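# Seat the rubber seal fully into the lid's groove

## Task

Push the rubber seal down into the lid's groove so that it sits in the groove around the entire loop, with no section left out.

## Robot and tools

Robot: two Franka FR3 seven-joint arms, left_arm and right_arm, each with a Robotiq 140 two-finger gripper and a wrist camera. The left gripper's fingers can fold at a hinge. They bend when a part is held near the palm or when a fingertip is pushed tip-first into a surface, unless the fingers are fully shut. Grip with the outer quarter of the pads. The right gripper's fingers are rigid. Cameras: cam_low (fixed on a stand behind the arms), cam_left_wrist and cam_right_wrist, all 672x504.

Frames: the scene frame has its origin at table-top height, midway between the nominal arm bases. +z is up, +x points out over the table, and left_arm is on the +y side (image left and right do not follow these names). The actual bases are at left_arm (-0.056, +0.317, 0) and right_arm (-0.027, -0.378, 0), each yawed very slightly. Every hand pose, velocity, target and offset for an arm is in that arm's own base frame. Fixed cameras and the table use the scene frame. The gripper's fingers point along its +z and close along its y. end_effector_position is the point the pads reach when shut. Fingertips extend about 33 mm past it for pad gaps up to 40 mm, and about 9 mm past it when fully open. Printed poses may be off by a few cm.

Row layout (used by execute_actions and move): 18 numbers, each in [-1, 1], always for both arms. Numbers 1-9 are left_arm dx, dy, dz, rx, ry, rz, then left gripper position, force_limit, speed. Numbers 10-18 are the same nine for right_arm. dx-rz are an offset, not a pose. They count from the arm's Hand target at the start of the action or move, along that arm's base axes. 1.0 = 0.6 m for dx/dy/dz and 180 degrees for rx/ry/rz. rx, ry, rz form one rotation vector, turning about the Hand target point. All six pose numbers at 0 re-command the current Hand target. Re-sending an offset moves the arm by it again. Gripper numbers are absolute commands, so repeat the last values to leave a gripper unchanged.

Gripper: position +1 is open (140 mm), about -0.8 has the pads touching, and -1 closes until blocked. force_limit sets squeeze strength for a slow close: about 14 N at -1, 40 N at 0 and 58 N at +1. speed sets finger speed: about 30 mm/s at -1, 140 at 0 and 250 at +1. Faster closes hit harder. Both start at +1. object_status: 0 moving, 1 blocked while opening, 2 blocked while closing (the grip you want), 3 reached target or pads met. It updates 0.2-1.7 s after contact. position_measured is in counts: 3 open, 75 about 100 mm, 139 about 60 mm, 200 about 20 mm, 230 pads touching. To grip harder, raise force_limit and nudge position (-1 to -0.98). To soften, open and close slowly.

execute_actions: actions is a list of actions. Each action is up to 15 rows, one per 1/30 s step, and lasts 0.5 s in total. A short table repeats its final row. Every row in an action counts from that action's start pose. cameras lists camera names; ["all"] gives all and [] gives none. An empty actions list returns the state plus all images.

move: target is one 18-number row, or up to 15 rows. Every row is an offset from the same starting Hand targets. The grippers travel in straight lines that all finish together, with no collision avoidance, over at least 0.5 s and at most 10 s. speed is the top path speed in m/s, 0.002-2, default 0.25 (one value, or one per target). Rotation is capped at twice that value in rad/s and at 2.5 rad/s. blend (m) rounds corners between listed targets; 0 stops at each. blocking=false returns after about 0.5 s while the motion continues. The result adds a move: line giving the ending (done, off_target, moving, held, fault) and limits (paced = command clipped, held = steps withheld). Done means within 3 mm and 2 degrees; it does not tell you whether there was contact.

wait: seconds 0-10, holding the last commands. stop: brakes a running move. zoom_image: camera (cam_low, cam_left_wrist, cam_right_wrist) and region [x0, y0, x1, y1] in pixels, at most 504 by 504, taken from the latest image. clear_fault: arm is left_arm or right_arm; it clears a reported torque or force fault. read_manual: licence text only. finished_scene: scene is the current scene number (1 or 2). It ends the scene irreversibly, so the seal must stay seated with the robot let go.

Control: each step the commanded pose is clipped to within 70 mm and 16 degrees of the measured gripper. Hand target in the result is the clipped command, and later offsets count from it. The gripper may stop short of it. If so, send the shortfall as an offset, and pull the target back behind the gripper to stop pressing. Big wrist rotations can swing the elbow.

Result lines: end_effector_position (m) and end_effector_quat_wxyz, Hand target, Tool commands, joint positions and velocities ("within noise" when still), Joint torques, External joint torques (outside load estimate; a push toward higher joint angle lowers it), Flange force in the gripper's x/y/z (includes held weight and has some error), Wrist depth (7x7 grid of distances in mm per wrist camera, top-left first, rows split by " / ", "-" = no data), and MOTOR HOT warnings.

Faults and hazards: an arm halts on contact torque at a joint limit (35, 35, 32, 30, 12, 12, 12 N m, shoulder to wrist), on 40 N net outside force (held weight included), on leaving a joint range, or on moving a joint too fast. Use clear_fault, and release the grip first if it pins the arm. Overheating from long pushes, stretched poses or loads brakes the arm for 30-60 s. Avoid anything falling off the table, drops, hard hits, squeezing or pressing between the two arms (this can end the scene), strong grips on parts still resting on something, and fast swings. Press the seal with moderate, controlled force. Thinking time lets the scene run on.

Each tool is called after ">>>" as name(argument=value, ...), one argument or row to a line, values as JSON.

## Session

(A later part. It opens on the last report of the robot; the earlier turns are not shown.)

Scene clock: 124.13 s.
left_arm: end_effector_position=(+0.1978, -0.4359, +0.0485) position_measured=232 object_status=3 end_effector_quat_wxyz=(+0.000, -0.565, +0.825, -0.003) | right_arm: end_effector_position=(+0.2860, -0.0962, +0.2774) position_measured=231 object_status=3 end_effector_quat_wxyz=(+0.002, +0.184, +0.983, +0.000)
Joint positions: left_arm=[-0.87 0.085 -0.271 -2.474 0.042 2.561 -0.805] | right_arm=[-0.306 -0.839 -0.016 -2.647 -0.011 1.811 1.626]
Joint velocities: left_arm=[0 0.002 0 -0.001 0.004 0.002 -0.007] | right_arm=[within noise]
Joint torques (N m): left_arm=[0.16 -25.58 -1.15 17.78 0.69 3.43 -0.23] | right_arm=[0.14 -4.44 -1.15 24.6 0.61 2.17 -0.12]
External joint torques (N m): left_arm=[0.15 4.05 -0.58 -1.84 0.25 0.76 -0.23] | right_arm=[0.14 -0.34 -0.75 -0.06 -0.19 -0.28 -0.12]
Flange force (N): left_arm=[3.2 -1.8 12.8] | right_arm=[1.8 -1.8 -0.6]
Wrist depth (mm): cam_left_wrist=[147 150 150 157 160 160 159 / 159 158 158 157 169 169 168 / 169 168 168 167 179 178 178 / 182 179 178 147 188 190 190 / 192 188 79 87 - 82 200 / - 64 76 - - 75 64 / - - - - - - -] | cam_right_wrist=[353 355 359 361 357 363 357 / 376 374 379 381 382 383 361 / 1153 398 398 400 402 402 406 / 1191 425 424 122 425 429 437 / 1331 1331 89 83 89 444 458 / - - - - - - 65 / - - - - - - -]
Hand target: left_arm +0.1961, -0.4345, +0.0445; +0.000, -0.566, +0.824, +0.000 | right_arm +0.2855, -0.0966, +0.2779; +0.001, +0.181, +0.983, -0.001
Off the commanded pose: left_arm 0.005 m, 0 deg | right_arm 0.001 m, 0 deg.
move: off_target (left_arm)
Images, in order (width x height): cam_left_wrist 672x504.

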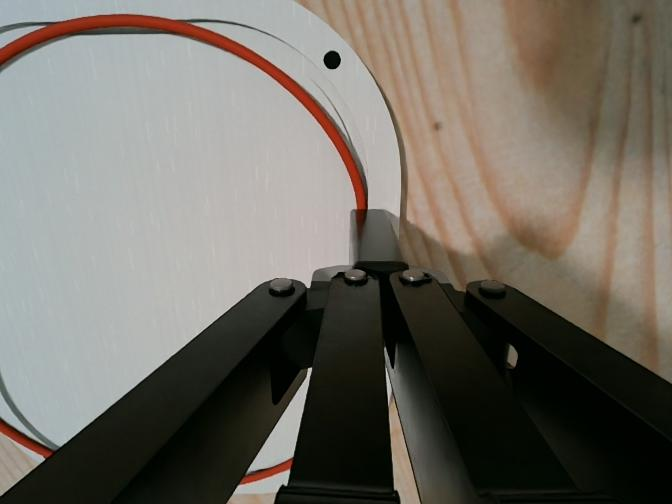

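>>> move(
  target=[
    [0,0,0.01,0,0,0,-1,-1,-0.3,0,0,0,0,0,0,-0.81,-1,0.2],
    [0.0031,-0.0244,0.01,0,0,0.0444,-1,-1,-0.3,0,0,0,0,0,0,-0.81,-1,0.2],
    [0.0031,-0.0244,0.0045,0,0,0.0444,-1,-1,-0.3,0,0,0,0,0,0,-0.81,-1,0.2],
    [-0.0033,-0.022,0.0045,0,0,0.0444,-1,-1,-0.3,0,0,0,0,0,0,-0.81,-1,0.2],
    [-0.0033,-0.022,0,0,0,0.0444,-1,-1,-0.3,0,0,0,0,0,0,-0.81,-1,0.2],
  ],
  speed=[0.06,0.06,0.03,0.02,0.02],
  cameras=["cam_left_wrist"],
)

>>> zoom_image(
  camera="cam_left_wrist",
  region=[260, 60, 460, 260],
)

Scene clock: 128.40 s.
left_arm: end_effector_position=(+0.1956, -0.4502, +0.0499) position_measured=232 object_status=3 end_effector_quat_wxyz=(-0.001, -0.621, +0.784, -0.004) | right_arm: end_effector_position=(+0.2860, -0.0962, +0.2774) position_measured=231 object_status=3 end_effector_quat_wxyz=(+0.002, +0.184, +0.983, +0.000)
Joint positions: left_arm=[-0.897 0.111 -0.26 -2.435 0.051 2.549 -0.966] | right_arm=[-0.306 -0.839 -0.016 -2.647 -0.011 1.811 1.626]
Joint velocities: left_arm=[-0.001 -0.001 0.001 0 0 0.001 -0.004] | right_arm=[within noise]
Joint torques (N m): left_arm=[0.57 -25.63 -0.4 17.34 0.81 3.51 -0.25] | right_arm=[0.1 -4.37 -1.15 24.58 0.62 2.17 -0.14]
External joint torques (N m): left_arm=[0.63 5.28 0.4 -2.6 0.34 0.81 -0.25] | right_arm=[0.12 -0.31 -0.74 -0.01 -0.18 -0.26 -0.14]
Flange force (N): left_arm=[2.9 -2.6 16.0] | right_arm=[1.5 -1.8 -0.7]
Wrist depth (mm): cam_left_wrist=[149 150 150 160 161 160 160 / 160 160 159 160 170 170 169 / 171 172 170 168 178 180 179 / 184 181 180 147 189 191 191 / 193 190 79 87 - 82 202 / - 64 75 - - 75 64 / - - - - - - -] | cam_right_wrist=[357 356 356 359 357 363 - / 374 378 377 376 379 384 369 / 406 400 402 401 401 405 404 / 1299 421 426 122 426 426 431 / 1268 1339 89 83 89 445 458 / - - - - - - 65 / - - - - - - -]
Hand target: left_arm +0.1942, -0.4477, +0.0445; +0.000, -0.622, +0.783, +0.000 | right_arm +0.2855, -0.0966, +0.2779; +0.001, +0.181, +0.983, -0.001
Off the commanded pose: left_arm 0.006 m, 0 deg | right_arm 0.001 m, 0 deg.
move: off_target (left_arm)
Images, in order (width x height): cam_left_wrist 672x504.

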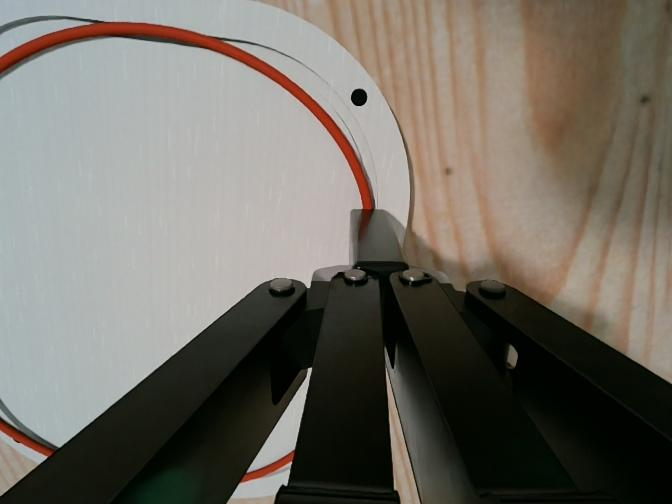

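Scaled by 2.520 from the camera's 672x504 image, which has a finer 960x720 frame.

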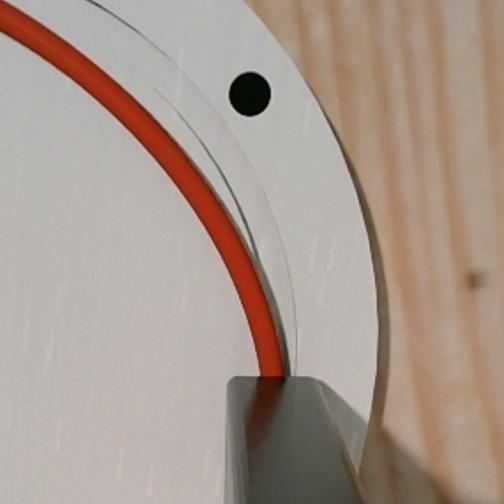

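>>> execute_actions(
  actions=[
    [[-0.0041,0.001,0,0,0,0,-1,-1,-0.3,0,0,0,0,0,0,-0.81,-1,0.2]],
    [[-0.0033,0.0008,-0.0017,0,0,0,-1,-1,-0.3,0,0,0,0,0,0,-0.81,-1,0.2]],
  ],
  cameras=["cam_left_wrist"],
)

>>> zoom_image(
  camera="cam_left_wrist",
  region=[260, 60, 460, 260],
)

Scene clock: 129.80 s.
left_arm: end_effector_position=(+0.1950, -0.4501, +0.0498) position_measured=232 object_status=3 end_effector_quat_wxyz=(-0.001, -0.622, +0.783, -0.006) | right_arm: end_effector_position=(+0.2860, -0.0962, +0.2774) position_measured=231 object_status=3 end_effector_quat_wxyz=(+0.002, +0.184, +0.983, +0.000)
Joint positions: left_arm=[-0.899 0.107 -0.26 -2.442 0.053 2.558 -0.973] | right_arm=[-0.306 -0.839 -0.016 -2.647 -0.011 1.811 1.626]
Joint torques (N m): left_arm=[-1.05 -24.58 -2.15 15.84 0.37 3.07 -0.24] | right_arm=[0.08 -4.49 -1.15 24.6 0.61 2.17 -0.1]
External joint torques (N m): left_arm=[-1.04 6.11 -1.43 -4 -0.09 0.37 -0.24] | right_arm=[0.13 -0.35 -0.72 -0.11 -0.18 -0.28 -0.1]
External joint torques at the end of the 1st action: left_arm=[-0.41 5.36 -0.68 -3.57 0.1 0.47 -0.35] | right_arm=[0.08 -0.29 -0.69 0.04 -0.2 -0.24 -0.11]
Flange force (N): left_arm=[2.7 1.9 16.4] | right_arm=[1.9 -1.7 -0.5]
Flange force at the end of the 1st action (N): left_arm=[1.9 1.1 15.2] | right_arm=[1.3 -1.7 -0.8]
Wrist depth (mm): cam_left_wrist=[149 153 151 158 161 161 160 / 161 161 159 159 170 169 169 / 170 170 169 169 178 179 179 / 184 180 180 147 190 191 190 / 194 190 79 87 - 81 201 / - 64 76 - - 75 64 / - - - - - - -] | cam_right_wrist=[352 357 359 360 358 360 357 / 376 376 378 381 379 384 367 / 1165 397 398 403 403 407 406 / 1239 421 419 122 423 427 436 / 1391 - 89 83 89 448 460 / - - - - - - 65 / - - - - - - -]
Hand target: left_arm +0.1897, -0.4467, +0.0435; +0.000, -0.622, +0.783, +0.000 | right_arm +0.2855, -0.0966, +0.2779; +0.001, +0.181, +0.983, -0.001
Off the commanded pose: left_arm 0.009 m, 1 deg | right_arm 0.001 m, 0 deg.
Images, in order (width x height): cam_left_wrist 672x504.

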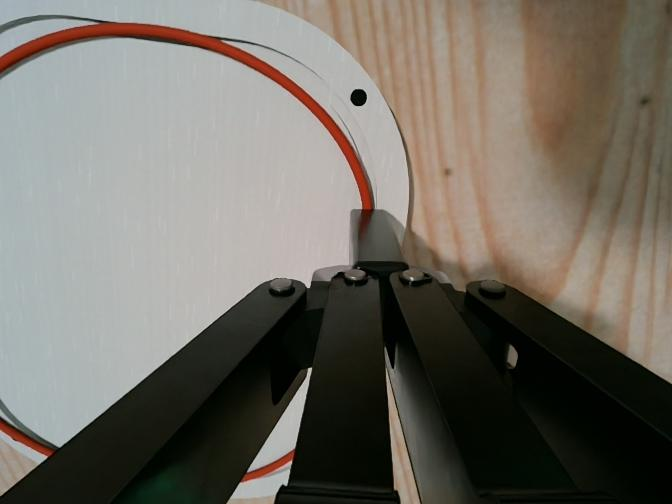

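Scaled by 2.520 from the camera's 672x504 image, which has a finer 960x720 frame.

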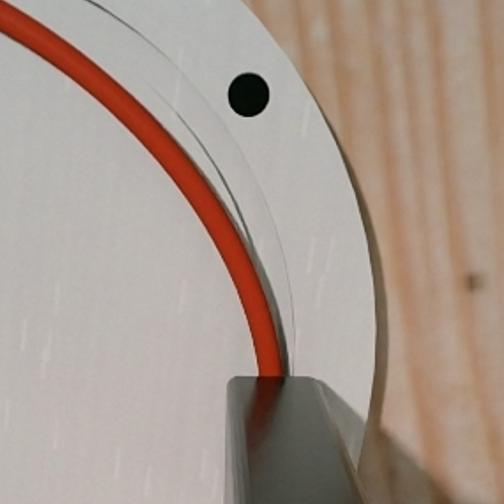

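>>> execute_actions(
  actions=[
    [[0,0,0.0105,0,0,0,-1,-1,-0.3,0,0,0,0,0,0,-0.81,-1,0.2]],
    [[-0.0033,0.0008,0,0,0,0,-1,-1,-0.3,0,0,0,0,0,0,-0.81,-1,0.2]],
  ],
  cameras=["cam_left_wrist"],
)

>>> zoom_image(
  camera="cam_left_wrist",
  region=[260, 60, 460, 260],
)

Scene clock: 131.33 s.
left_arm: end_effector_position=(+0.1905, -0.4470, +0.0503) position_measured=232 object_status=3 end_effector_quat_wxyz=(+0.001, -0.620, +0.784, -0.003) | right_arm: end_effector_position=(+0.2860, -0.0962, +0.2774) position_measured=231 object_status=3 end_effector_quat_wxyz=(+0.002, +0.184, +0.983, +0.000)
Joint positions: left_arm=[-0.9 0.099 -0.265 -2.449 0.051 2.549 -0.974] | right_arm=[-0.306 -0.839 -0.016 -2.647 -0.011 1.811 1.626]
Joint torques (N m): left_arm=[0.23 -29.65 -1.49 18.42 0.02 2.38 -0.15] | right_arm=[0.13 -4.44 -1.1 24.62 0.62 2.18 -0.13]
External joint torques (N m): left_arm=[0.24 0.63 -0.8 -1.36 -0.44 -0.3 -0.15] | right_arm=[0.06 -0.25 -0.75 -0.07 -0.19 -0.27 -0.13]
External joint torques at the end of the 1st action: left_arm=[0.71 0.59 -0.42 -1.16 -0.38 -0.42 -0.04] | right_arm=[0.04 -0.32 -0.71 -0.1 -0.19 -0.27 -0.13]
Flange force (N): left_arm=[-2.2 2.5 0.4] | right_arm=[1.4 -1.9 -0.5]
Flange force at the end of the 1st action (N): left_arm=[-2.4 1.2 0.0] | right_arm=[1.7 -1.8 -0.5]
Wrist depth (mm): cam_left_wrist=[149 153 150 159 161 160 160 / 161 160 159 160 170 170 170 / 170 170 169 169 180 180 180 / 184 181 180 147 190 192 191 / 195 191 79 87 - 81 202 / - 64 75 - - 75 64 / - - - - - - -] | cam_right_wrist=[354 358 356 356 359 363 355 / 372 377 379 382 378 380 368 / 386 399 401 403 400 404 403 / 1253 417 425 122 421 430 432 / 1331 1331 89 83 89 442 454 / - - - - - - 65 / - - - - - - -]
Hand target: left_arm +0.1877, -0.4462, +0.0498; +0.000, -0.622, +0.783, +0.000 | right_arm +0.2855, -0.0966, +0.2779; +0.001, +0.181, +0.983, -0.001
Off the commanded pose: left_arm 0.003 m, 0 deg | right_arm 0.001 m, 0 deg.
Images, in order (width x height): cam_left_wrist 672x504.

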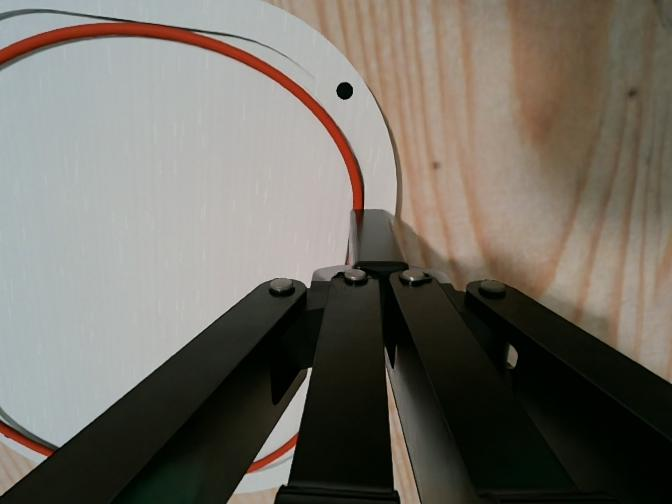

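Scaled by 2.520 from the camera's 672x504 image, which has a finer 960x720 frame.

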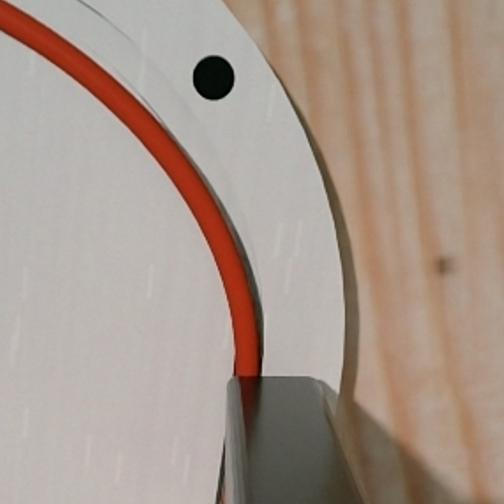

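>>> move(
  target=[
    [0,0,0.01,0,0,0,-1,-1,-0.3,0,0,0,0,0,0,-0.81,-1,0.2],
    [0.009,-0.0021,0.01,0,0,0,-1,-1,-0.3,0,0,0,0,0,0,-0.81,-1,0.2],
    [0.009,-0.0021,-0.0045,0,0,0,-1,-1,-0.3,0,0,0,0,0,0,-0.81,-1,0.2],
    [0.009,-0.0021,-0.009,0,0,0,-1,-1,-0.3,0,0,0,0,0,0,-0.81,-1,0.2],
  ],
  speed=[0.06,0.06,0.03,0.02],
  cameras=["cam_left_wrist"],
)

>>> zoom_image(
  camera="cam_left_wrist",
  region=[260, 60, 460, 260],
)

Scene clock: 134.60 s.
left_arm: end_effector_position=(+0.1925, -0.4492, +0.0485) position_measured=232 object_status=3 end_effector_quat_wxyz=(-0.001, -0.621, +0.784, -0.002) | right_arm: end_effector_position=(+0.2860, -0.0962, +0.2774) position_measured=231 object_status=3 end_effector_quat_wxyz=(+0.002, +0.184, +0.983, +0.000)
Joint positions: left_arm=[-0.897 0.111 -0.264 -2.439 0.051 2.55 -0.972] | right_arm=[-0.306 -0.839 -0.016 -2.647 -0.011 1.811 1.626]
Joint velocities: left_arm=[0 0.002 0 0.001 0.002 0.004 0.001] | right_arm=[within noise]
Joint torques (N m): left_arm=[1.43 -25.96 0.15 18.23 0.95 3.52 -0.11] | right_arm=[0.06 -4.4 -1.11 24.63 0.61 2.17 -0.15]
External joint torques (N m): left_arm=[1.5 4.73 0.97 -1.55 0.48 0.85 -0.11] | right_arm=[-0.02 -0.23 -0.77 -0.01 -0.2 -0.27 -0.15]
Flange force (N): left_arm=[3.6 -5.3 14.6] | right_arm=[1.2 -2.0 -0.7]
Wrist depth (mm): cam_left_wrist=[150 148 150 158 160 159 159 / 159 159 158 157 168 168 168 / 168 168 167 168 179 178 178 / 182 179 178 147 188 190 189 / 191 189 79 87 - 81 201 / - 64 76 - - 75 64 / - - - - - - -] | cam_right_wrist=[355 356 359 361 360 362 353 / 377 378 377 377 382 384 375 / 401 397 401 402 404 404 408 / 1246 419 423 122 423 433 429 / 1322 - 89 83 89 447 461 / - - - - - - 65 / - - - - - - -]
Hand target: left_arm +0.1931, -0.4474, +0.0444; +0.000, -0.622, +0.783, +0.000 | right_arm +0.2855, -0.0966, +0.2779; +0.001, +0.181, +0.983, -0.001
Off the commanded pose: left_arm 0.005 m, 0 deg | right_arm 0.001 m, 0 deg.
move: off_target (left_arm)
Images, in order (width x height): cam_left_wrist 672x504.

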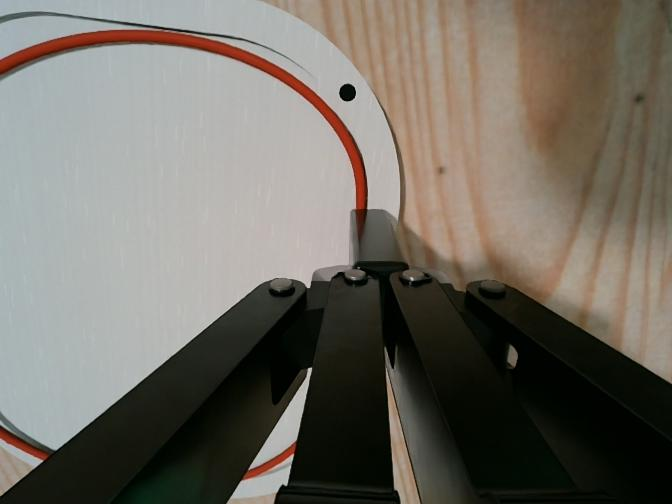

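Scaled by 2.520 from the camera's 672x504 image, which has a finer 960x720 frame.

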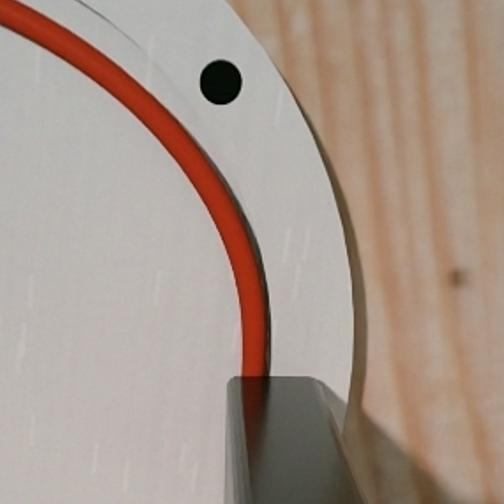

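>>> move(
  target=[
    [0,0,0.01,0,0,0,-1,-1,-0.3,0,0,0,0,0,0,-0.81,-1,0.2],
    [-0.002,-0.0258,0.01,0,0,0.036,-1,-1,-0.3,0,0,0,0,0,0,-0.81,-1,0.2],
    [-0.002,-0.0258,0.0047,0,0,0.036,-1,-1,-0.3,0,0,0,0,0,0,-0.81,-1,0.2],
    [-0.0053,-0.0258,0.0047,0,0,0.036,-1,-1,-0.3,0,0,0,0,0,0,-0.81,-1,0.2],
    [-0.0053,-0.0258,0,0,0,0.036,-1,-1,-0.3,0,0,0,0,0,0,-0.81,-1,0.2],
  ],
  speed=[0.06,0.06,0.03,0.02,0.02],
  cameras=["cam_left_wrist"],
)

>>> zoom_image(
  camera="cam_left_wrist",
  region=[260, 60, 460, 260],
)

Scene clock: 138.60 s.
left_arm: end_effector_position=(+0.1919, -0.4634, +0.0485) position_measured=232 object_status=3 end_effector_quat_wxyz=(+0.000, -0.665, +0.747, -0.002) | right_arm: end_effector_position=(+0.2860, -0.0962, +0.2774) position_measured=231 object_status=3 end_effector_quat_wxyz=(+0.002, +0.184, +0.983, +0.000)
Joint positions: left_arm=[-0.925 0.143 -0.25 -2.394 0.062 2.535 -1.107] | right_arm=[-0.306 -0.839 -0.016 -2.647 -0.011 1.811 1.626]
Joint velocities: left_arm=[-0.002 0 -0.001 0.001 0.002 0.001 -0.006] | right_arm=[within noise]
Joint torques (N m): left_arm=[-0.21 -27.67 -1.51 18.33 0.64 3.8 -0.24] | right_arm=[0.05 -4.42 -1.14 24.56 0.61 2.18 -0.12]
External joint torques (N m): left_arm=[-0.06 4.38 -0.44 -1.64 0.15 1.13 -0.24] | right_arm=[0.09 -0.41 -0.69 -0.04 -0.19 -0.26 -0.12]
Flange force (N): left_arm=[4.1 -1.0 13.5] | right_arm=[1.9 -1.7 -0.6]
Wrist depth (mm): cam_left_wrist=[150 148 151 158 160 159 159 / 158 158 158 159 169 168 168 / 168 168 168 167 177 178 178 / 182 178 175 147 188 190 189 / 192 189 79 87 - 82 199 / - 64 76 - - 75 64 / - - - - - - -] | cam_right_wrist=[356 355 357 356 361 360 350 / 375 377 375 379 382 383 365 / 396 395 400 401 400 407 405 / 1299 423 423 122 422 428 433 / 1322 1299 89 83 89 444 458 / - - - - - - 65 / - - - - - - -]
Hand target: left_arm +0.1900, -0.4629, +0.0444; +0.000, -0.665, +0.746, +0.000 | right_arm +0.2855, -0.0966, +0.2779; +0.001, +0.181, +0.983, -0.001
Off the commanded pose: left_arm 0.005 m, 0 deg | right_arm 0.001 m, 0 deg.
move: off_target (left_arm)
Images, in order (width x height): cam_left_wrist 672x504.

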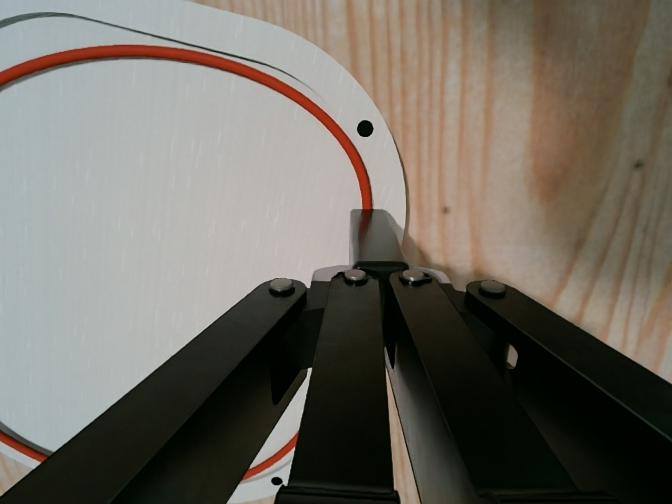

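Scaled by 2.520 from the camera's 672x504 image, which has a finer 960x720 frame.

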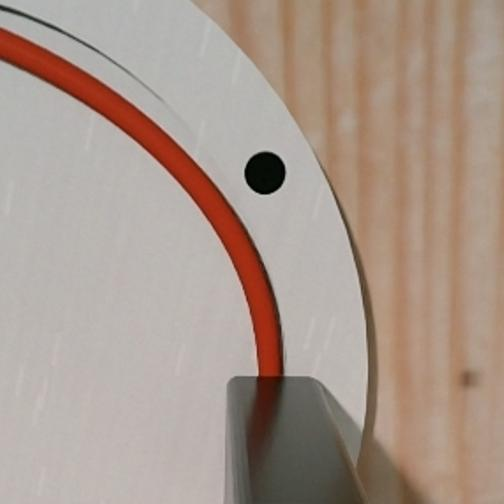

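>>> move(
  target=[
    [0,0,0.01,0,0,0,-1,-1,-0.3,0,0,0,0,0,0,-0.81,-1,0.2],
    [0.0033,-0.0212,0.01,0,0,0.0772,-1,-1,-0.3,0,0,0,0,0,0,-0.81,-1,0.2],
    [0.0033,-0.0212,0.0047,0,0,0.0772,-1,-1,-0.3,0,0,0,0,0,0,-0.81,-1,0.2],
    [0,-0.0215,0.0047,0,0,0.0772,-1,-1,-0.3,0,0,0,0,0,0,-0.81,-1,0.2],
    [0,-0.0215,0,0,0,0.0772,-1,-1,-0.3,0,0,0,0,0,0,-0.81,-1,0.2],
  ],
  speed=[0.06,0.06,0.03,0.02,0.02],
  cameras=["cam_left_wrist"],
)

>>> zoom_image(
  camera="cam_left_wrist",
  region=[260, 60, 460, 260],
)

Scene clock: 143.43 s.
left_arm: end_effector_position=(+0.1918, -0.4767, +0.0485) position_measured=232 object_status=3 end_effector_quat_wxyz=(+0.001, +0.750, -0.661, +0.002) | right_arm: end_effector_position=(+0.2860, -0.0962, +0.2774) position_measured=231 object_status=3 end_effector_quat_wxyz=(+0.002, +0.184, +0.983, +0.000)
Joint positions: left_arm=[-0.968 0.171 -0.217 -2.353 0.064 2.523 -1.36] | right_arm=[-0.306 -0.839 -0.016 -2.647 -0.011 1.811 1.626]
Joint velocities: left_arm=[0 0 0 0.002 0.002 0.003 -0.004] | right_arm=[within noise]
Joint torques (N m): left_arm=[-0.28 -29.2 -1.38 18.59 0.66 3.43 -0.21] | right_arm=[0.08 -4.43 -1.14 24.58 0.61 2.18 -0.12]
External joint torques (N m): left_arm=[-0.28 4.17 -0.42 -1.59 0.15 0.75 -0.21] | right_arm=[0.07 -0.24 -0.73 -0.11 -0.19 -0.27 -0.12]
Flange force (N): left_arm=[4.1 0.2 11.7] | right_arm=[1.5 -1.8 -0.4]
Wrist depth (mm): cam_left_wrist=[146 150 149 158 159 158 159 / 159 159 158 158 169 169 168 / 169 168 167 166 177 178 178 / 182 179 178 147 188 190 189 / 193 189 79 87 - 82 199 / - 64 76 - - 75 64 / - - - - - - -] | cam_right_wrist=[353 357 357 359 361 361 347 / 377 379 378 379 379 379 376 / 406 401 401 403 408 406 406 / 1268 422 424 122 421 431 430 / 1218 - 89 83 89 444 460 / - - - - - - 65 / - - - - - - -]
Hand target: left_arm +0.1900, -0.4758, +0.0444; +0.000, +0.751, -0.660, +0.000 | right_arm +0.2855, -0.0966, +0.2779; +0.001, +0.181, +0.983, -0.001
Off the commanded pose: left_arm 0.005 m, 0 deg | right_arm 0.001 m, 0 deg.
move: off_target (left_arm)
Images, in order (width x height): cam_left_wrist 672x504.

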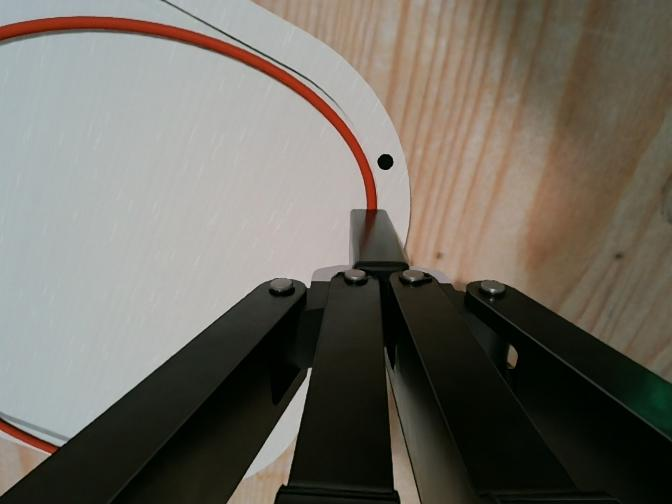

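Scaled by 2.520 from the camera's 672x504 image, which has a finer 960x720 frame.

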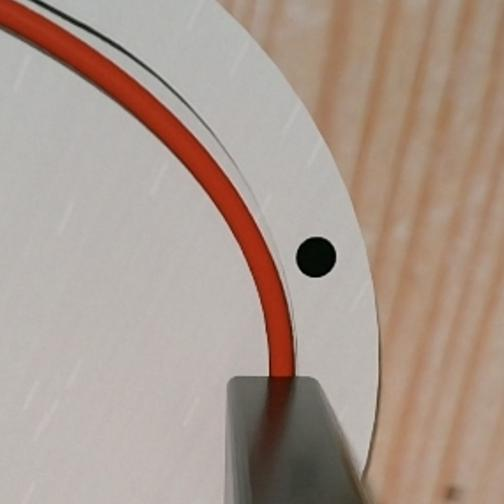

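>>> move(
  target=[
    [0,0,0.01,0,0,0,-1,-1,-0.3,0,0,0,0,0,0,-0.81,-1,0.2],
    [0.0082,-0.0195,0.01,0,0,0.0772,-1,-1,-0.3,0,0,0,0,0,0,-0.81,-1,0.2],
    [0.0082,-0.0195,0.0047,0,0,0.0772,-1,-1,-0.3,0,0,0,0,0,0,-0.81,-1,0.2],
    [0.0035,-0.0213,0.0047,0,0,0.0772,-1,-1,-0.3,0,0,0,0,0,0,-0.81,-1,0.2],
    [0.0035,-0.0213,0,0,0,0.0772,-1,-1,-0.3,0,0,0,0,0,0,-0.81,-1,0.2],
  ],
  speed=[0.06,0.06,0.03,0.02,0.02],
  cameras=["cam_left_wrist"],
)

>>> zoom_image(
  camera="cam_left_wrist",
  region=[260, 60, 460, 260],
)

Scene clock: 148.03 s.
left_arm: end_effector_position=(+0.1940, -0.4889, +0.0485) position_measured=232 object_status=3 end_effector_quat_wxyz=(+0.001, +0.825, -0.566, +0.002) | right_arm: end_effector_position=(+0.2860, -0.0962, +0.2774) position_measured=231 object_status=3 end_effector_quat_wxyz=(+0.002, +0.184, +0.983, +0.000)
Joint positions: left_arm=[-1.013 0.2 -0.178 -2.31 0.061 2.509 -1.605] | right_arm=[-0.306 -0.839 -0.016 -2.647 -0.011 1.811 1.626]
Joint velocities: left_arm=[-0.001 0.001 -0.001 -0.002 0 0.004 -0.004] | right_arm=[within noise]
Joint torques (N m): left_arm=[-0.4 -30.04 -1.48 19.16 0.42 3.45 -0.24] | right_arm=[0.09 -4.41 -1.1 24.61 0.6 2.17 -0.15]
External joint torques (N m): left_arm=[-0.29 4.54 -0.48 -1.15 -0.12 0.79 -0.24] | right_arm=[0.07 -0.26 -0.75 -0.12 -0.21 -0.29 -0.15]
Flange force (N): left_arm=[5.9 1.2 11.8] | right_arm=[1.6 -1.9 -0.5]
Wrist depth (mm): cam_left_wrist=[148 150 149 156 159 159 158 / 160 159 158 156 168 167 167 / 169 169 168 169 179 178 177 / 183 176 179 147 187 190 189 / 193 191 79 87 - 81 199 / - 64 76 - - 75 64 / - - - - - - -] | cam_right_wrist=[353 355 360 357 360 362 351 / 376 377 377 379 377 379 377 / 393 401 399 402 402 406 407 / 1427 420 427 122 424 429 429 / 1275 1331 89 83 89 448 459 / - - - - - - 65 / - - - - - - -]
Hand target: left_arm +0.1921, -0.4886, +0.0444; +0.000, +0.825, -0.565, +0.000 | right_arm +0.2855, -0.0966, +0.2779; +0.001, +0.181, +0.983, -0.001
Off the commanded pose: left_arm 0.005 m, 0 deg | right_arm 0.001 m, 0 deg.
move: off_target (left_arm)
Images, in order (width x height): cam_left_wrist 672x504.

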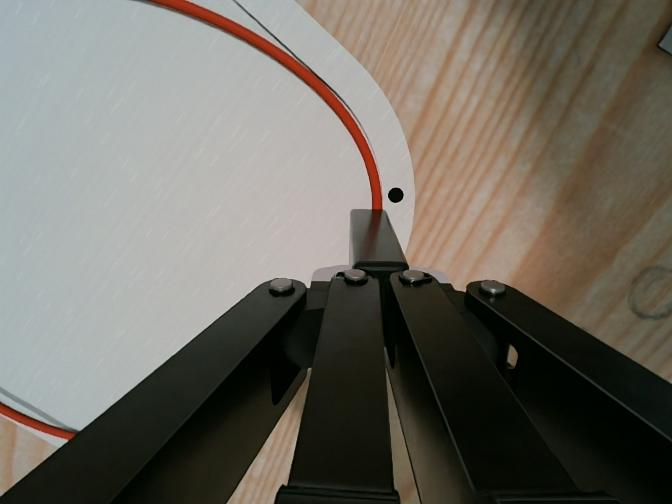

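Scaled by 2.520 from the camera's 672x504 image, which has a finer 960x720 frame.

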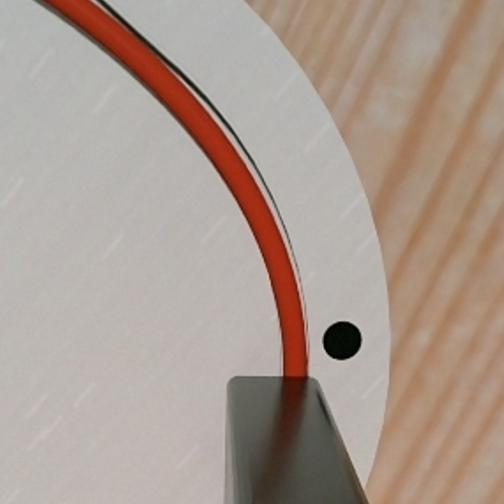

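>>> move(
  target=[
    [0,0,0.01,0,0,0,-1,-1,-0.3,0,0,0,0,0,0,-0.81,-1,0.2],
    [0.0103,-0.0178,0.01,0,0,0.0772,-1,-1,-0.3,0,0,0,0,0,0,-0.81,-1,0.2],
    [0.0103,-0.0178,0.0047,0,0,0.0772,-1,-1,-0.3,0,0,0,0,0,0,-0.81,-1,0.2],
    [0.0063,-0.0207,0.0047,0,0,0.0772,-1,-1,-0.3,0,0,0,0,0,0,-0.81,-1,0.2],
    [0.0063,-0.0207,0,0,0,0.0772,-1,-1,-0.3,0,0,0,0,0,0,-0.81,-1,0.2],
  ],
  speed=[0.06,0.06,0.03,0.02,0.02],
  cameras=["cam_left_wrist"],
)

>>> zoom_image(
  camera="cam_left_wrist",
  region=[260, 60, 460, 260],
)

Scene clock: 152.63 s.
left_arm: end_effector_position=(+0.1977, -0.5012, +0.0484) position_measured=232 object_status=3 end_effector_quat_wxyz=(+0.001, +0.887, -0.462, +0.002) | right_arm: end_effector_position=(+0.2860, -0.0962, +0.2774) position_measured=231 object_status=3 end_effector_quat_wxyz=(+0.002, +0.184, +0.983, +0.000)
Joint positions: left_arm=[-1.06 0.229 -0.135 -2.264 0.053 2.493 -1.842] | right_arm=[-0.306 -0.839 -0.016 -2.647 -0.011 1.811 1.626]
Joint velocities: left_arm=[0.002 0 0 -0.001 0.002 0.005 -0.002] | right_arm=[within noise]
Joint torques (N m): left_arm=[-0.21 -31.51 -1.42 19.44 0.37 3.41 -0.22] | right_arm=[0.09 -4.43 -1.15 24.58 0.62 2.19 -0.14]
External joint torques (N m): left_arm=[-0.22 4.52 -0.7 -1.06 -0.18 0.76 -0.22] | right_arm=[0.14 -0.32 -0.71 -0.08 -0.18 -0.26 -0.14]
Flange force (N): left_arm=[5.6 2.6 11.2] | right_arm=[1.7 -1.7 -0.5]
Wrist depth (mm): cam_left_wrist=[- 150 149 152 159 158 158 / 159 158 158 157 166 168 167 / 169 169 168 166 177 177 177 / 183 179 179 147 187 190 189 / 193 188 79 87 - 82 199 / - 64 76 - - 75 64 / - - - - - - -] | cam_right_wrist=[355 353 356 358 360 362 - / 372 376 377 379 378 384 359 / 1165 398 398 398 404 407 405 / 1232 422 421 122 423 428 433 / 1364 - 89 83 89 447 456 / - - - - - - 65 / - - - - - - -]
Hand target: left_arm +0.1958, -0.5010, +0.0444; +0.000, +0.888, -0.461, +0.000 | right_arm +0.2855, -0.0966, +0.2779; +0.001, +0.181, +0.983, -0.001
Off the commanded pose: left_arm 0.004 m, 0 deg | right_arm 0.001 m, 0 deg.
move: off_target (left_arm)
Images, in order (width x height): cam_left_wrist 672x504.

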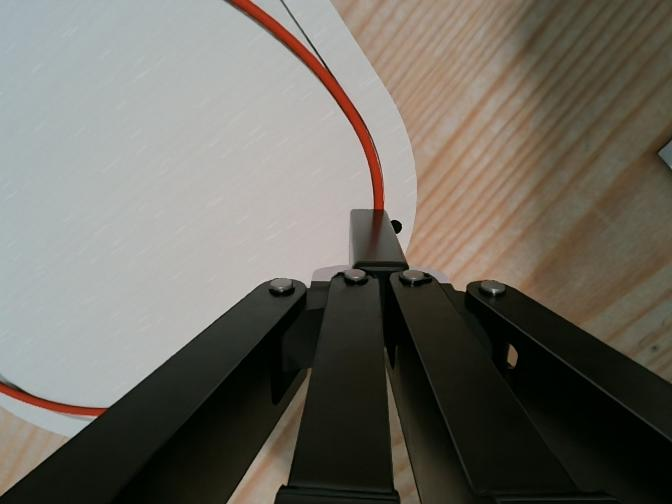

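Scaled by 2.520 from the camera's 672x504 image, which has a finer 960x720 frame.

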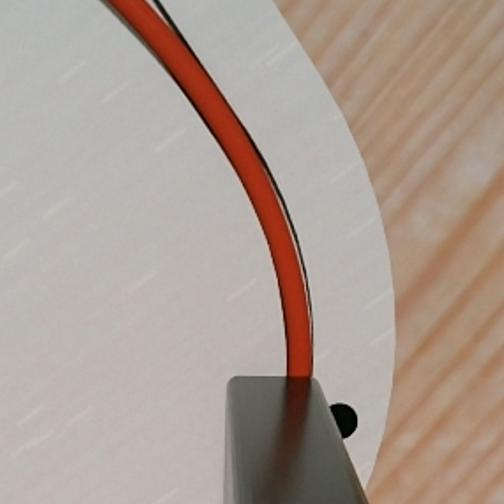

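>>> move(
  target=[
    [0,0,0.01,0,0,0,-1,-1,-0.3,0,0,0,0,0,0,-0.81,-1,0.2],
    [0.0135,-0.0152,0.01,0,0,0.0772,-1,-1,-0.3,0,0,0,0,0,0,-0.81,-1,0.2],
    [0.0135,-0.0152,0.0047,0,0,0.0772,-1,-1,-0.3,0,0,0,0,0,0,-0.81,-1,0.2],
    [0.0103,-0.019,0.0047,0,0,0.0772,-1,-1,-0.3,0,0,0,0,0,0,-0.81,-1,0.2],
    [0.0103,-0.019,0,0,0,0.0772,-1,-1,-0.3,0,0,0,0,0,0,-0.81,-1,0.2],
  ],
  speed=[0.06,0.06,0.03,0.02,0.02],
  cameras=["cam_left_wrist"],
)

>>> zoom_image(
  camera="cam_left_wrist",
  region=[260, 60, 460, 260],
)

Scene clock: 157.20 s.
left_arm: end_effector_position=(+0.2038, -0.5124, +0.0484) position_measured=232 object_status=3 end_effector_quat_wxyz=(+0.000, +0.936, -0.352, +0.002) | right_arm: end_effector_position=(+0.2860, -0.0962, +0.2774) position_measured=231 object_status=3 end_effector_quat_wxyz=(+0.002, +0.184, +0.983, +0.000)
Joint positions: left_arm=[-1.107 0.259 -0.086 -2.217 0.039 2.477 -2.071] | right_arm=[-0.306 -0.839 -0.016 -2.647 -0.011 1.811 1.626]
Joint velocities: left_arm=[0 0.001 0.001 0.002 0 0.003 -0.004] | right_arm=[within noise]
Joint torques (N m): left_arm=[-0.05 -32.78 -1.07 19.58 0.4 3.48 -0.19] | right_arm=[0.12 -4.37 -1.11 24.63 0.62 2.19 -0.08]
External joint torques (N m): left_arm=[-0.07 4.66 -0.64 -1.2 -0.17 0.83 -0.19] | right_arm=[0.17 -0.25 -0.65 -0.03 -0.18 -0.26 -0.08]
Flange force (N): left_arm=[4.6 3.3 11.4] | right_arm=[1.4 -1.5 -0.6]
Wrist depth (mm): cam_left_wrist=[- 150 149 149 159 158 157 / 160 159 158 157 166 168 166 / 167 168 168 166 176 177 177 / 183 181 180 147 187 189 187 / 194 190 79 87 - 81 198 / - 64 76 - - 75 64 / - - - - - - -] | cam_right_wrist=[357 355 360 357 360 362 349 / 375 375 377 378 382 384 371 / 1171 396 402 401 400 404 406 / 1268 425 422 122 421 428 433 / 1331 1306 89 83 89 447 458 / - - - - - - 65 / - - - - - - -]
Hand target: left_arm +0.2020, -0.5124, +0.0444; +0.000, +0.937, -0.350, +0.000 | right_arm +0.2855, -0.0966, +0.2779; +0.001, +0.181, +0.983, -0.001
Off the commanded pose: left_arm 0.004 m, 0 deg | right_arm 0.001 m, 0 deg.
move: off_target (left_arm)
Images, in order (width x height): cam_left_wrist 672x504.

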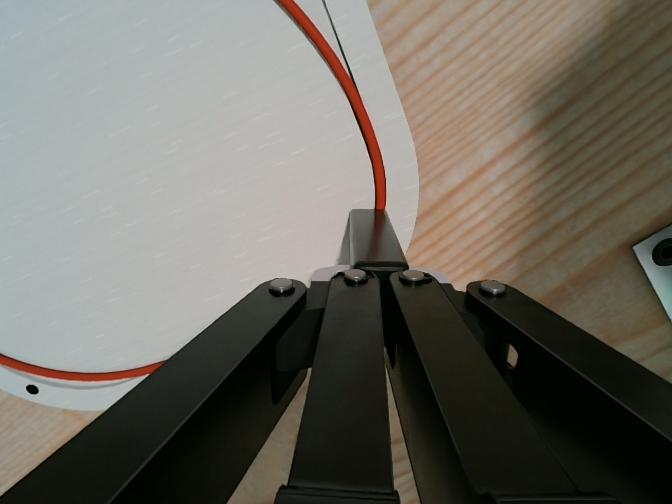

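Scaled by 2.520 from the camera's 672x504 image, which has a finer 960x720 frame.

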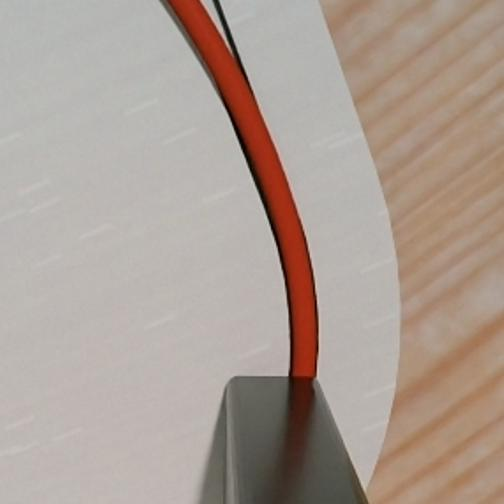

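>>> move(
  target=[
    [0,0,0.01,0,0,0,-1,-1,-0.3,0,0,0,0,0,0,-0.81,-1,0.2],
    [0.0153,-0.0143,0.01,0,0,0.0667,-1,-1,-0.3,0,0,0,0,0,0,-0.81,-1,0.2],
    [0.0153,-0.0143,0.0047,0,0,0.0667,-1,-1,-0.3,0,0,0,0,0,0,-0.81,-1,0.2],
    [0.0145,-0.0158,0.0047,0,0,0.0667,-1,-1,-0.3,0,0,0,0,0,0,-0.81,-1,0.2],
    [0.0145,-0.0158,0,0,0,0.0667,-1,-1,-0.3,0,0,0,0,0,0,-0.81,-1,0.2],
  ],
  speed=[0.06,0.06,0.03,0.02,0.02],
  cameras=["cam_left_wrist"],
)

>>> zoom_image(
  camera="cam_left_wrist",
  region=[260, 60, 460, 260],
)

Scene clock: 161.47 s.
left_arm: end_effector_position=(+0.2116, -0.5222, +0.0483) position_measured=232 object_status=3 end_effector_quat_wxyz=(+0.000, +0.967, -0.254, +0.002) | right_arm: end_effector_position=(+0.2860, -0.0962, +0.2774) position_measured=231 object_status=3 end_effector_quat_wxyz=(+0.002, +0.184, +0.983, +0.000)
Joint positions: left_arm=[-1.145 0.287 -0.042 -2.172 0.022 2.462 -2.26] | right_arm=[-0.306 -0.839 -0.016 -2.647 -0.011 1.811 1.626]
Joint velocities: left_arm=[-0.001 0.001 0.001 0 0 0.004 -0.002] | right_arm=[within noise]
Joint torques (N m): left_arm=[0.81 -33.97 -0.05 19.99 0.58 3.4 -0.26] | right_arm=[0.08 -4.41 -1.14 24.55 0.61 2.18 -0.12]
External joint torques (N m): left_arm=[0.83 4.46 0.06 -0.96 -0.02 0.77 -0.26] | right_arm=[0.06 -0.28 -0.74 -0.13 -0.19 -0.27 -0.12]
Flange force (N): left_arm=[5.1 3.4 10.6] | right_arm=[1.6 -1.8 -0.4]
Wrist depth (mm): cam_left_wrist=[- 150 150 150 159 158 157 / 160 159 158 157 166 168 166 / - 169 168 166 177 178 177 / 184 180 179 118 186 189 188 / 196 191 79 87 - 81 198 / - 64 76 - - 75 64 / - - - - - - -] | cam_right_wrist=[356 357 357 360 360 363 353 / 375 376 375 380 381 382 370 / 1191 396 400 400 402 404 403 / 1261 422 423 122 425 427 431 / 1400 1347 89 83 89 444 456 / - - - - - - 65 / - - - - - - -]
Hand target: left_arm +0.2107, -0.5219, +0.0444; +0.000, +0.968, -0.250, +0.000 | right_arm +0.2855, -0.0966, +0.2779; +0.001, +0.181, +0.983, -0.001
Off the commanded pose: left_arm 0.004 m, 0 deg | right_arm 0.001 m, 0 deg.
move: off_target (left_arm)
Images, in order (width x height): cam_left_wrist 672x504.

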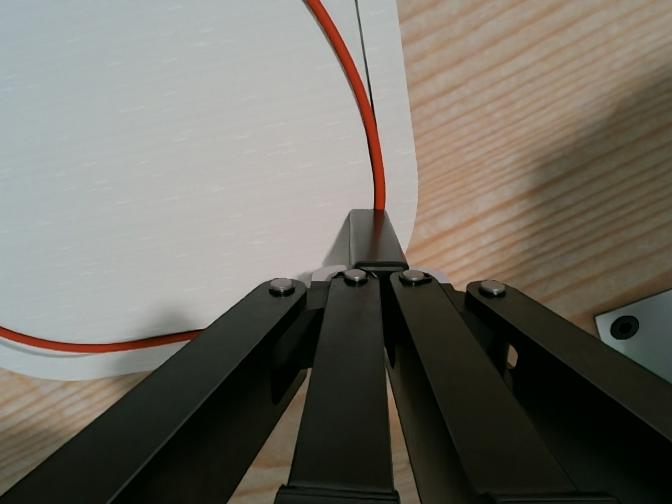

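Scaled by 2.520 from the camera's 672x504 image, which has a finer 960x720 frame.

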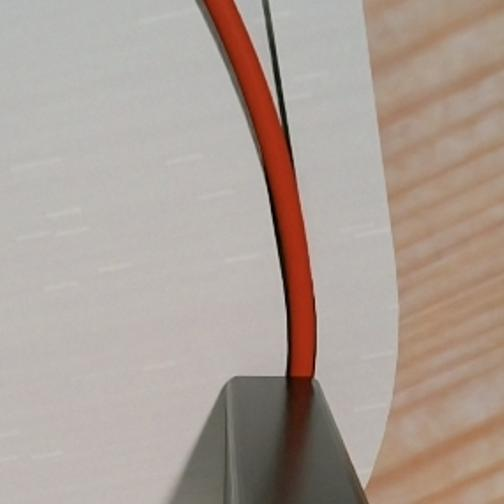

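>>> move(
  target=[
    [0,0,0.01,0,0,0,-1,-1,-0.3,0,0,0,0,0,0,-0.81,-1,0.2],
    [0.0177,-0.0128,0.01,0,0,0.044,-1,-1,-0.3,0,0,0,0,0,0,-0.81,-1,0.2],
    [0.0177,-0.0128,0,0,0,0.044,-1,-1,-0.3,0,0,0,0,0,0,-0.81,-1,0.2],
    [0.0177,-0.0128,0.01,0,0,0.044,-1,-1,-0.3,0,0,0,0,0,0,-0.81,-1,0.2],
    [0.0375,-0.0215,0.01,0,0,0.044,-1,-1,-0.3,0,0,0,0,0,0,-0.81,-1,0.2],
    [0.0375,-0.0215,0,0,0,0.044,-1,-1,-0.3,0,0,0,0,0,0,-0.81,-1,0.2],
  ],
  speed=[0.06,0.06,0.025,0.06,0.06,0.025],
  cameras=["cam_left_wrist"],
)

>>> zoom_image(
  camera="cam_left_wrist",
  region=[260, 60, 460, 260],
)

Scene clock: 166.03 s.
left_arm: end_effector_position=(+0.2338, -0.5355, +0.0482) position_measured=232 object_status=3 end_effector_quat_wxyz=(+0.000, +0.983, -0.181, +0.002) | right_arm: end_effector_position=(+0.2860, -0.0962, +0.2774) position_measured=231 object_status=3 end_effector_quat_wxyz=(+0.002, +0.184, +0.983, +0.000)
Joint positions: left_arm=[-1.149 0.338 -0.011 -2.093 0.01 2.433 -2.374] | right_arm=[-0.306 -0.839 -0.016 -2.647 -0.011 1.811 1.626]
Joint torques (N m): left_arm=[1.16 -36.36 -0.15 20.13 0.57 3.42 0.26] | right_arm=[0.07 -4.4 -1.11 24.56 0.61 2.18 -0.11]
External joint torques (N m): left_arm=[1.26 3.96 -0.29 -1.16 -0.05 0.8 0.26] | right_arm=[0.05 -0.27 -0.71 -0.14 -0.19 -0.27 -0.11]
Flange force (N): left_arm=[4.2 1.5 9.3] | right_arm=[1.6 -1.8 -0.4]
Wrist depth (mm): cam_left_wrist=[- 150 150 149 157 158 157 / 160 160 158 157 166 167 166 / 170 170 168 167 176 177 177 / 184 181 180 147 187 189 187 / 194 191 79 87 - 81 199 / - 64 76 - - 75 64 / - - - - - - -] | cam_right_wrist=[353 356 357 358 362 362 353 / 374 378 379 381 379 382 360 / 1159 397 399 399 400 403 404 / 1239 423 424 122 427 428 429 / 1347 1356 89 83 89 445 459 / - - - - - - 65 / - - - - - - -]
Hand target: left_arm +0.2332, -0.5348, +0.0444; +0.000, +0.983, -0.183, +0.000 | right_arm +0.2855, -0.0966, +0.2779; +0.001, +0.181, +0.983, -0.001
Off the commanded pose: left_arm 0.004 m, 0 deg | right_arm 0.001 m, 0 deg.
move: off_target (left_arm)
Images, in order (width x height): cam_left_wrist 672x504.

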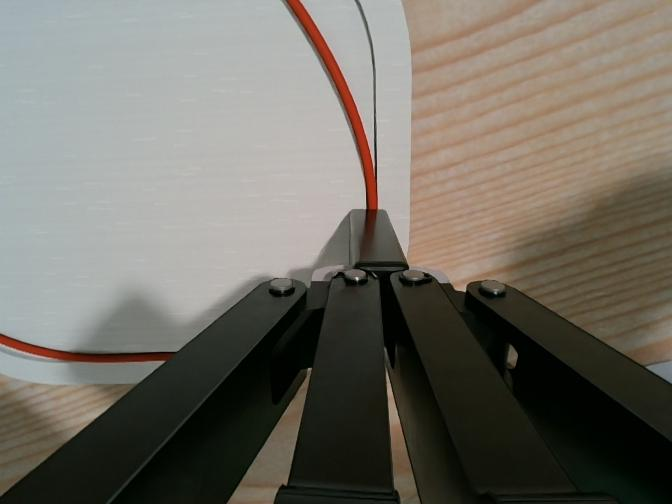

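Scaled by 2.520 from the camera's 672x504 image, which has a finer 960x720 frame.

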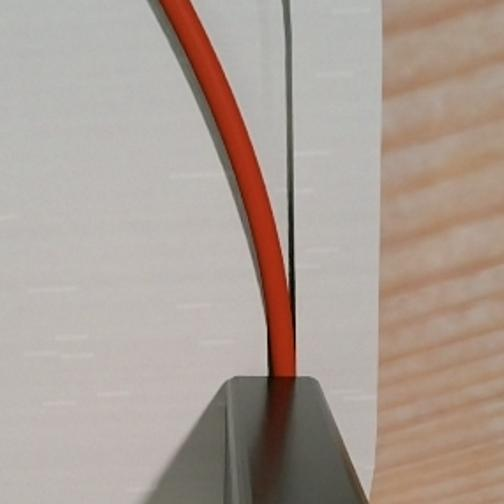

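>>> move(
  target=[
    [0,0,0.01,0,0,0,-1,-1,-0.3,0,0,0,0,0,0,-0.81,-1,0.2],
    [0.0212,-0.0055,0.01,0,0,0,-1,-1,-0.3,0,0,0,0,0,0,-0.81,-1,0.2],
    [0.0212,-0.0055,0.005,0,0,0,-1,-1,-0.3,0,0,0,0,0,0,-0.81,-1,0.2],
    [0.0193,-0.0102,0.005,0,0,0,-1,-1,-0.3,0,0,0,0,0,0,-0.81,-1,0.2],
    [0.0193,-0.0102,0,0,0,0,-1,-1,-0.3,0,0,0,0,0,0,-0.81,-1,0.2],
  ],
  speed=[0.06,0.06,0.03,0.02,0.02],
  cameras=["cam_left_wrist"],
)

>>> zoom_image(
  camera="cam_left_wrist",
  region=[260, 60, 460, 260],
)

Scene clock: 168.87 s.
left_arm: end_effector_position=(+0.2466, -0.5407, +0.0482) position_measured=232 object_status=3 end_effector_quat_wxyz=(+0.000, +0.984, -0.181, +0.001) | right_arm: end_effector_position=(+0.2860, -0.0962, +0.2774) position_measured=231 object_status=3 end_effector_quat_wxyz=(+0.002, +0.184, +0.983, +0.000)
Joint positions: left_arm=[-1.131 0.362 -0.013 -2.054 0.01 2.418 -2.358] | right_arm=[-0.306 -0.839 -0.016 -2.647 -0.011 1.811 1.626]
Joint torques (N m): left_arm=[0.16 -36.89 -0.45 20.72 0.44 3.39 0.12] | right_arm=[0.09 -4.47 -1.14 24.52 0.6 2.18 -0.11]
External joint torques (N m): left_arm=[0.13 4.25 -0.7 -0.66 -0.19 0.78 0.12] | right_arm=[0.11 -0.27 -0.72 -0.26 -0.2 -0.28 -0.11]
Flange force (N): left_arm=[4.8 4.6 9.5] | right_arm=[1.9 -1.8 -0.1]
Wrist depth (mm): cam_left_wrist=[- 151 150 149 159 158 157 / - 160 158 158 166 167 166 / 172 169 168 167 176 177 176 / 184 180 179 147 187 189 187 / 194 191 79 87 - 81 199 / - 64 76 - - 75 64 / - - - - - - -] | cam_right_wrist=[355 357 356 360 360 359 351 / 374 375 379 380 380 380 380 / 1184 398 401 402 403 407 407 / 1268 424 423 122 423 430 431 / 1356 1314 89 83 89 441 461 / - - - - - - 65 / - - - - - - -]
Hand target: left_arm +0.2448, -0.5409, +0.0444; +0.000, +0.983, -0.183, +0.000 | right_arm +0.2855, -0.0966, +0.2779; +0.001, +0.181, +0.983, -0.001
Off the commanded pose: left_arm 0.004 m, 0 deg | right_arm 0.001 m, 0 deg.
move: off_target (left_arm)
Images, in order (width x height): cam_left_wrist 672x504.

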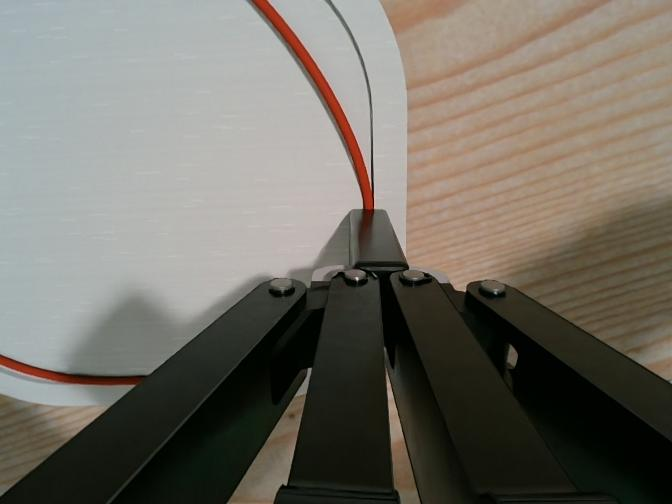

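Scaled by 2.520 from the camera's 672x504 image, which has a finer 960x720 frame.

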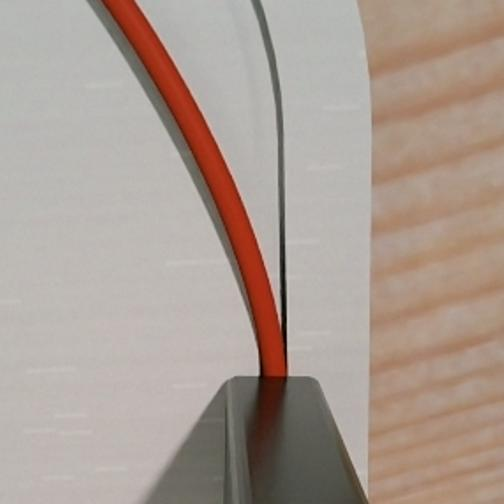

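>>> move(
  target=[
    [0,0,0.01,0,0,0,-1,-1,-0.3,0,0,0,0,0,0,-0.81,-1,0.2],
    [0.022,-0.0032,0.01,0,0,0,-1,-1,-0.3,0,0,0,0,0,0,-0.81,-1,0.2],
    [0.022,-0.0032,0.0053,0,0,0,-1,-1,-0.3,0,0,0,0,0,0,-0.81,-1,0.2],
    [0.0195,-0.0093,0.0053,0,0,0,-1,-1,-0.3,0,0,0,0,0,0,-0.81,-1,0.2],
    [0.0195,-0.0093,0,0,0,0,-1,-1,-0.3,0,0,0,0,0,0,-0.81,-1,0.2],
  ],
  speed=[0.06,0.06,0.03,0.02,0.02],
  cameras=["cam_left_wrist"],
)

>>> zoom_image(
  camera="cam_left_wrist",
  region=[260, 60, 460, 260],
)

Scene clock: 173.07 s.
left_arm: end_effector_position=(+0.2583, -0.5470, +0.0483) position_measured=232 object_status=3 end_effector_quat_wxyz=(+0.001, +0.984, -0.181, +0.001) | right_arm: end_effector_position=(+0.2860, -0.0962, +0.2774) position_measured=231 object_status=3 end_effector_quat_wxyz=(+0.002, +0.184, +0.983, +0.000)
Joint positions: left_arm=[-1.115 0.388 -0.016 -2.014 0.01 2.405 -2.343] | right_arm=[-0.306 -0.839 -0.016 -2.647 -0.011 1.811 1.626]
Joint torques (N m): left_arm=[0.34 -38.28 -0.29 20.55 0.48 3.11 0.1] | right_arm=[0.06 -4.4 -1.12 24.52 0.6 2.17 -0.15]
External joint torques (N m): left_arm=[0.29 4.01 -0.54 -1.11 -0.16 0.48 0.1] | right_arm=[0.07 -0.25 -0.72 -0.17 -0.2 -0.29 -0.15]
Flange force (N): left_arm=[3.7 3.0 8.4] | right_arm=[1.6 -1.9 -0.3]
Wrist depth (mm): cam_left_wrist=[- 150 149 152 160 158 158 / 159 159 158 157 168 167 167 / 171 169 168 167 176 177 177 / 184 180 180 147 187 189 188 / 195 190 79 87 - 81 200 / - 64 75 - - 75 64 / - - - - - - -] | cam_right_wrist=[355 360 359 360 357 363 347 / 372 376 376 377 381 382 368 / 1184 396 398 401 404 405 405 / 1239 420 426 122 419 431 432 / 1364 1373 89 83 89 451 461 / - - - - - - 65 / - - - - - - -]
Hand target: left_arm +0.2565, -0.5465, +0.0444; +0.000, +0.983, -0.183, +0.000 | right_arm +0.2855, -0.0966, +0.2779; +0.001, +0.181, +0.983, -0.001
Off the commanded pose: left_arm 0.004 m, 0 deg | right_arm 0.001 m, 0 deg.
move: off_target (left_arm)
Images, in order (width x height): cam_left_wrist 672x504.

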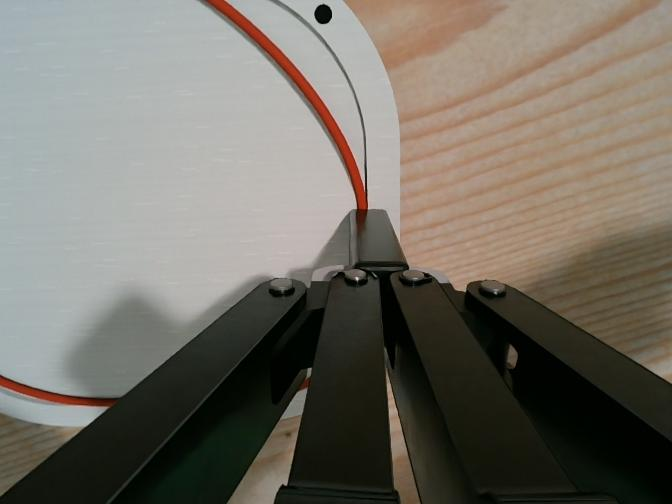

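Scaled by 2.520 from the camera's 672x504 image, which has a finer 960x720 frame.

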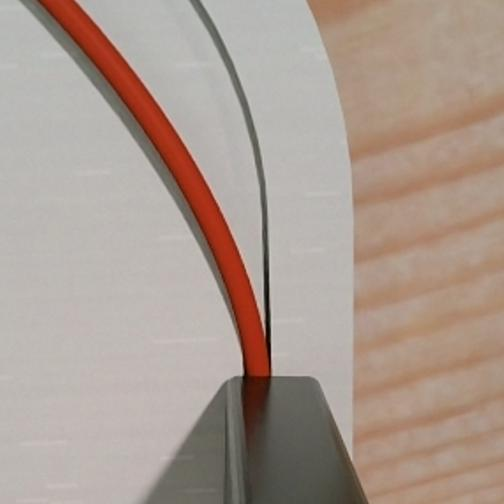

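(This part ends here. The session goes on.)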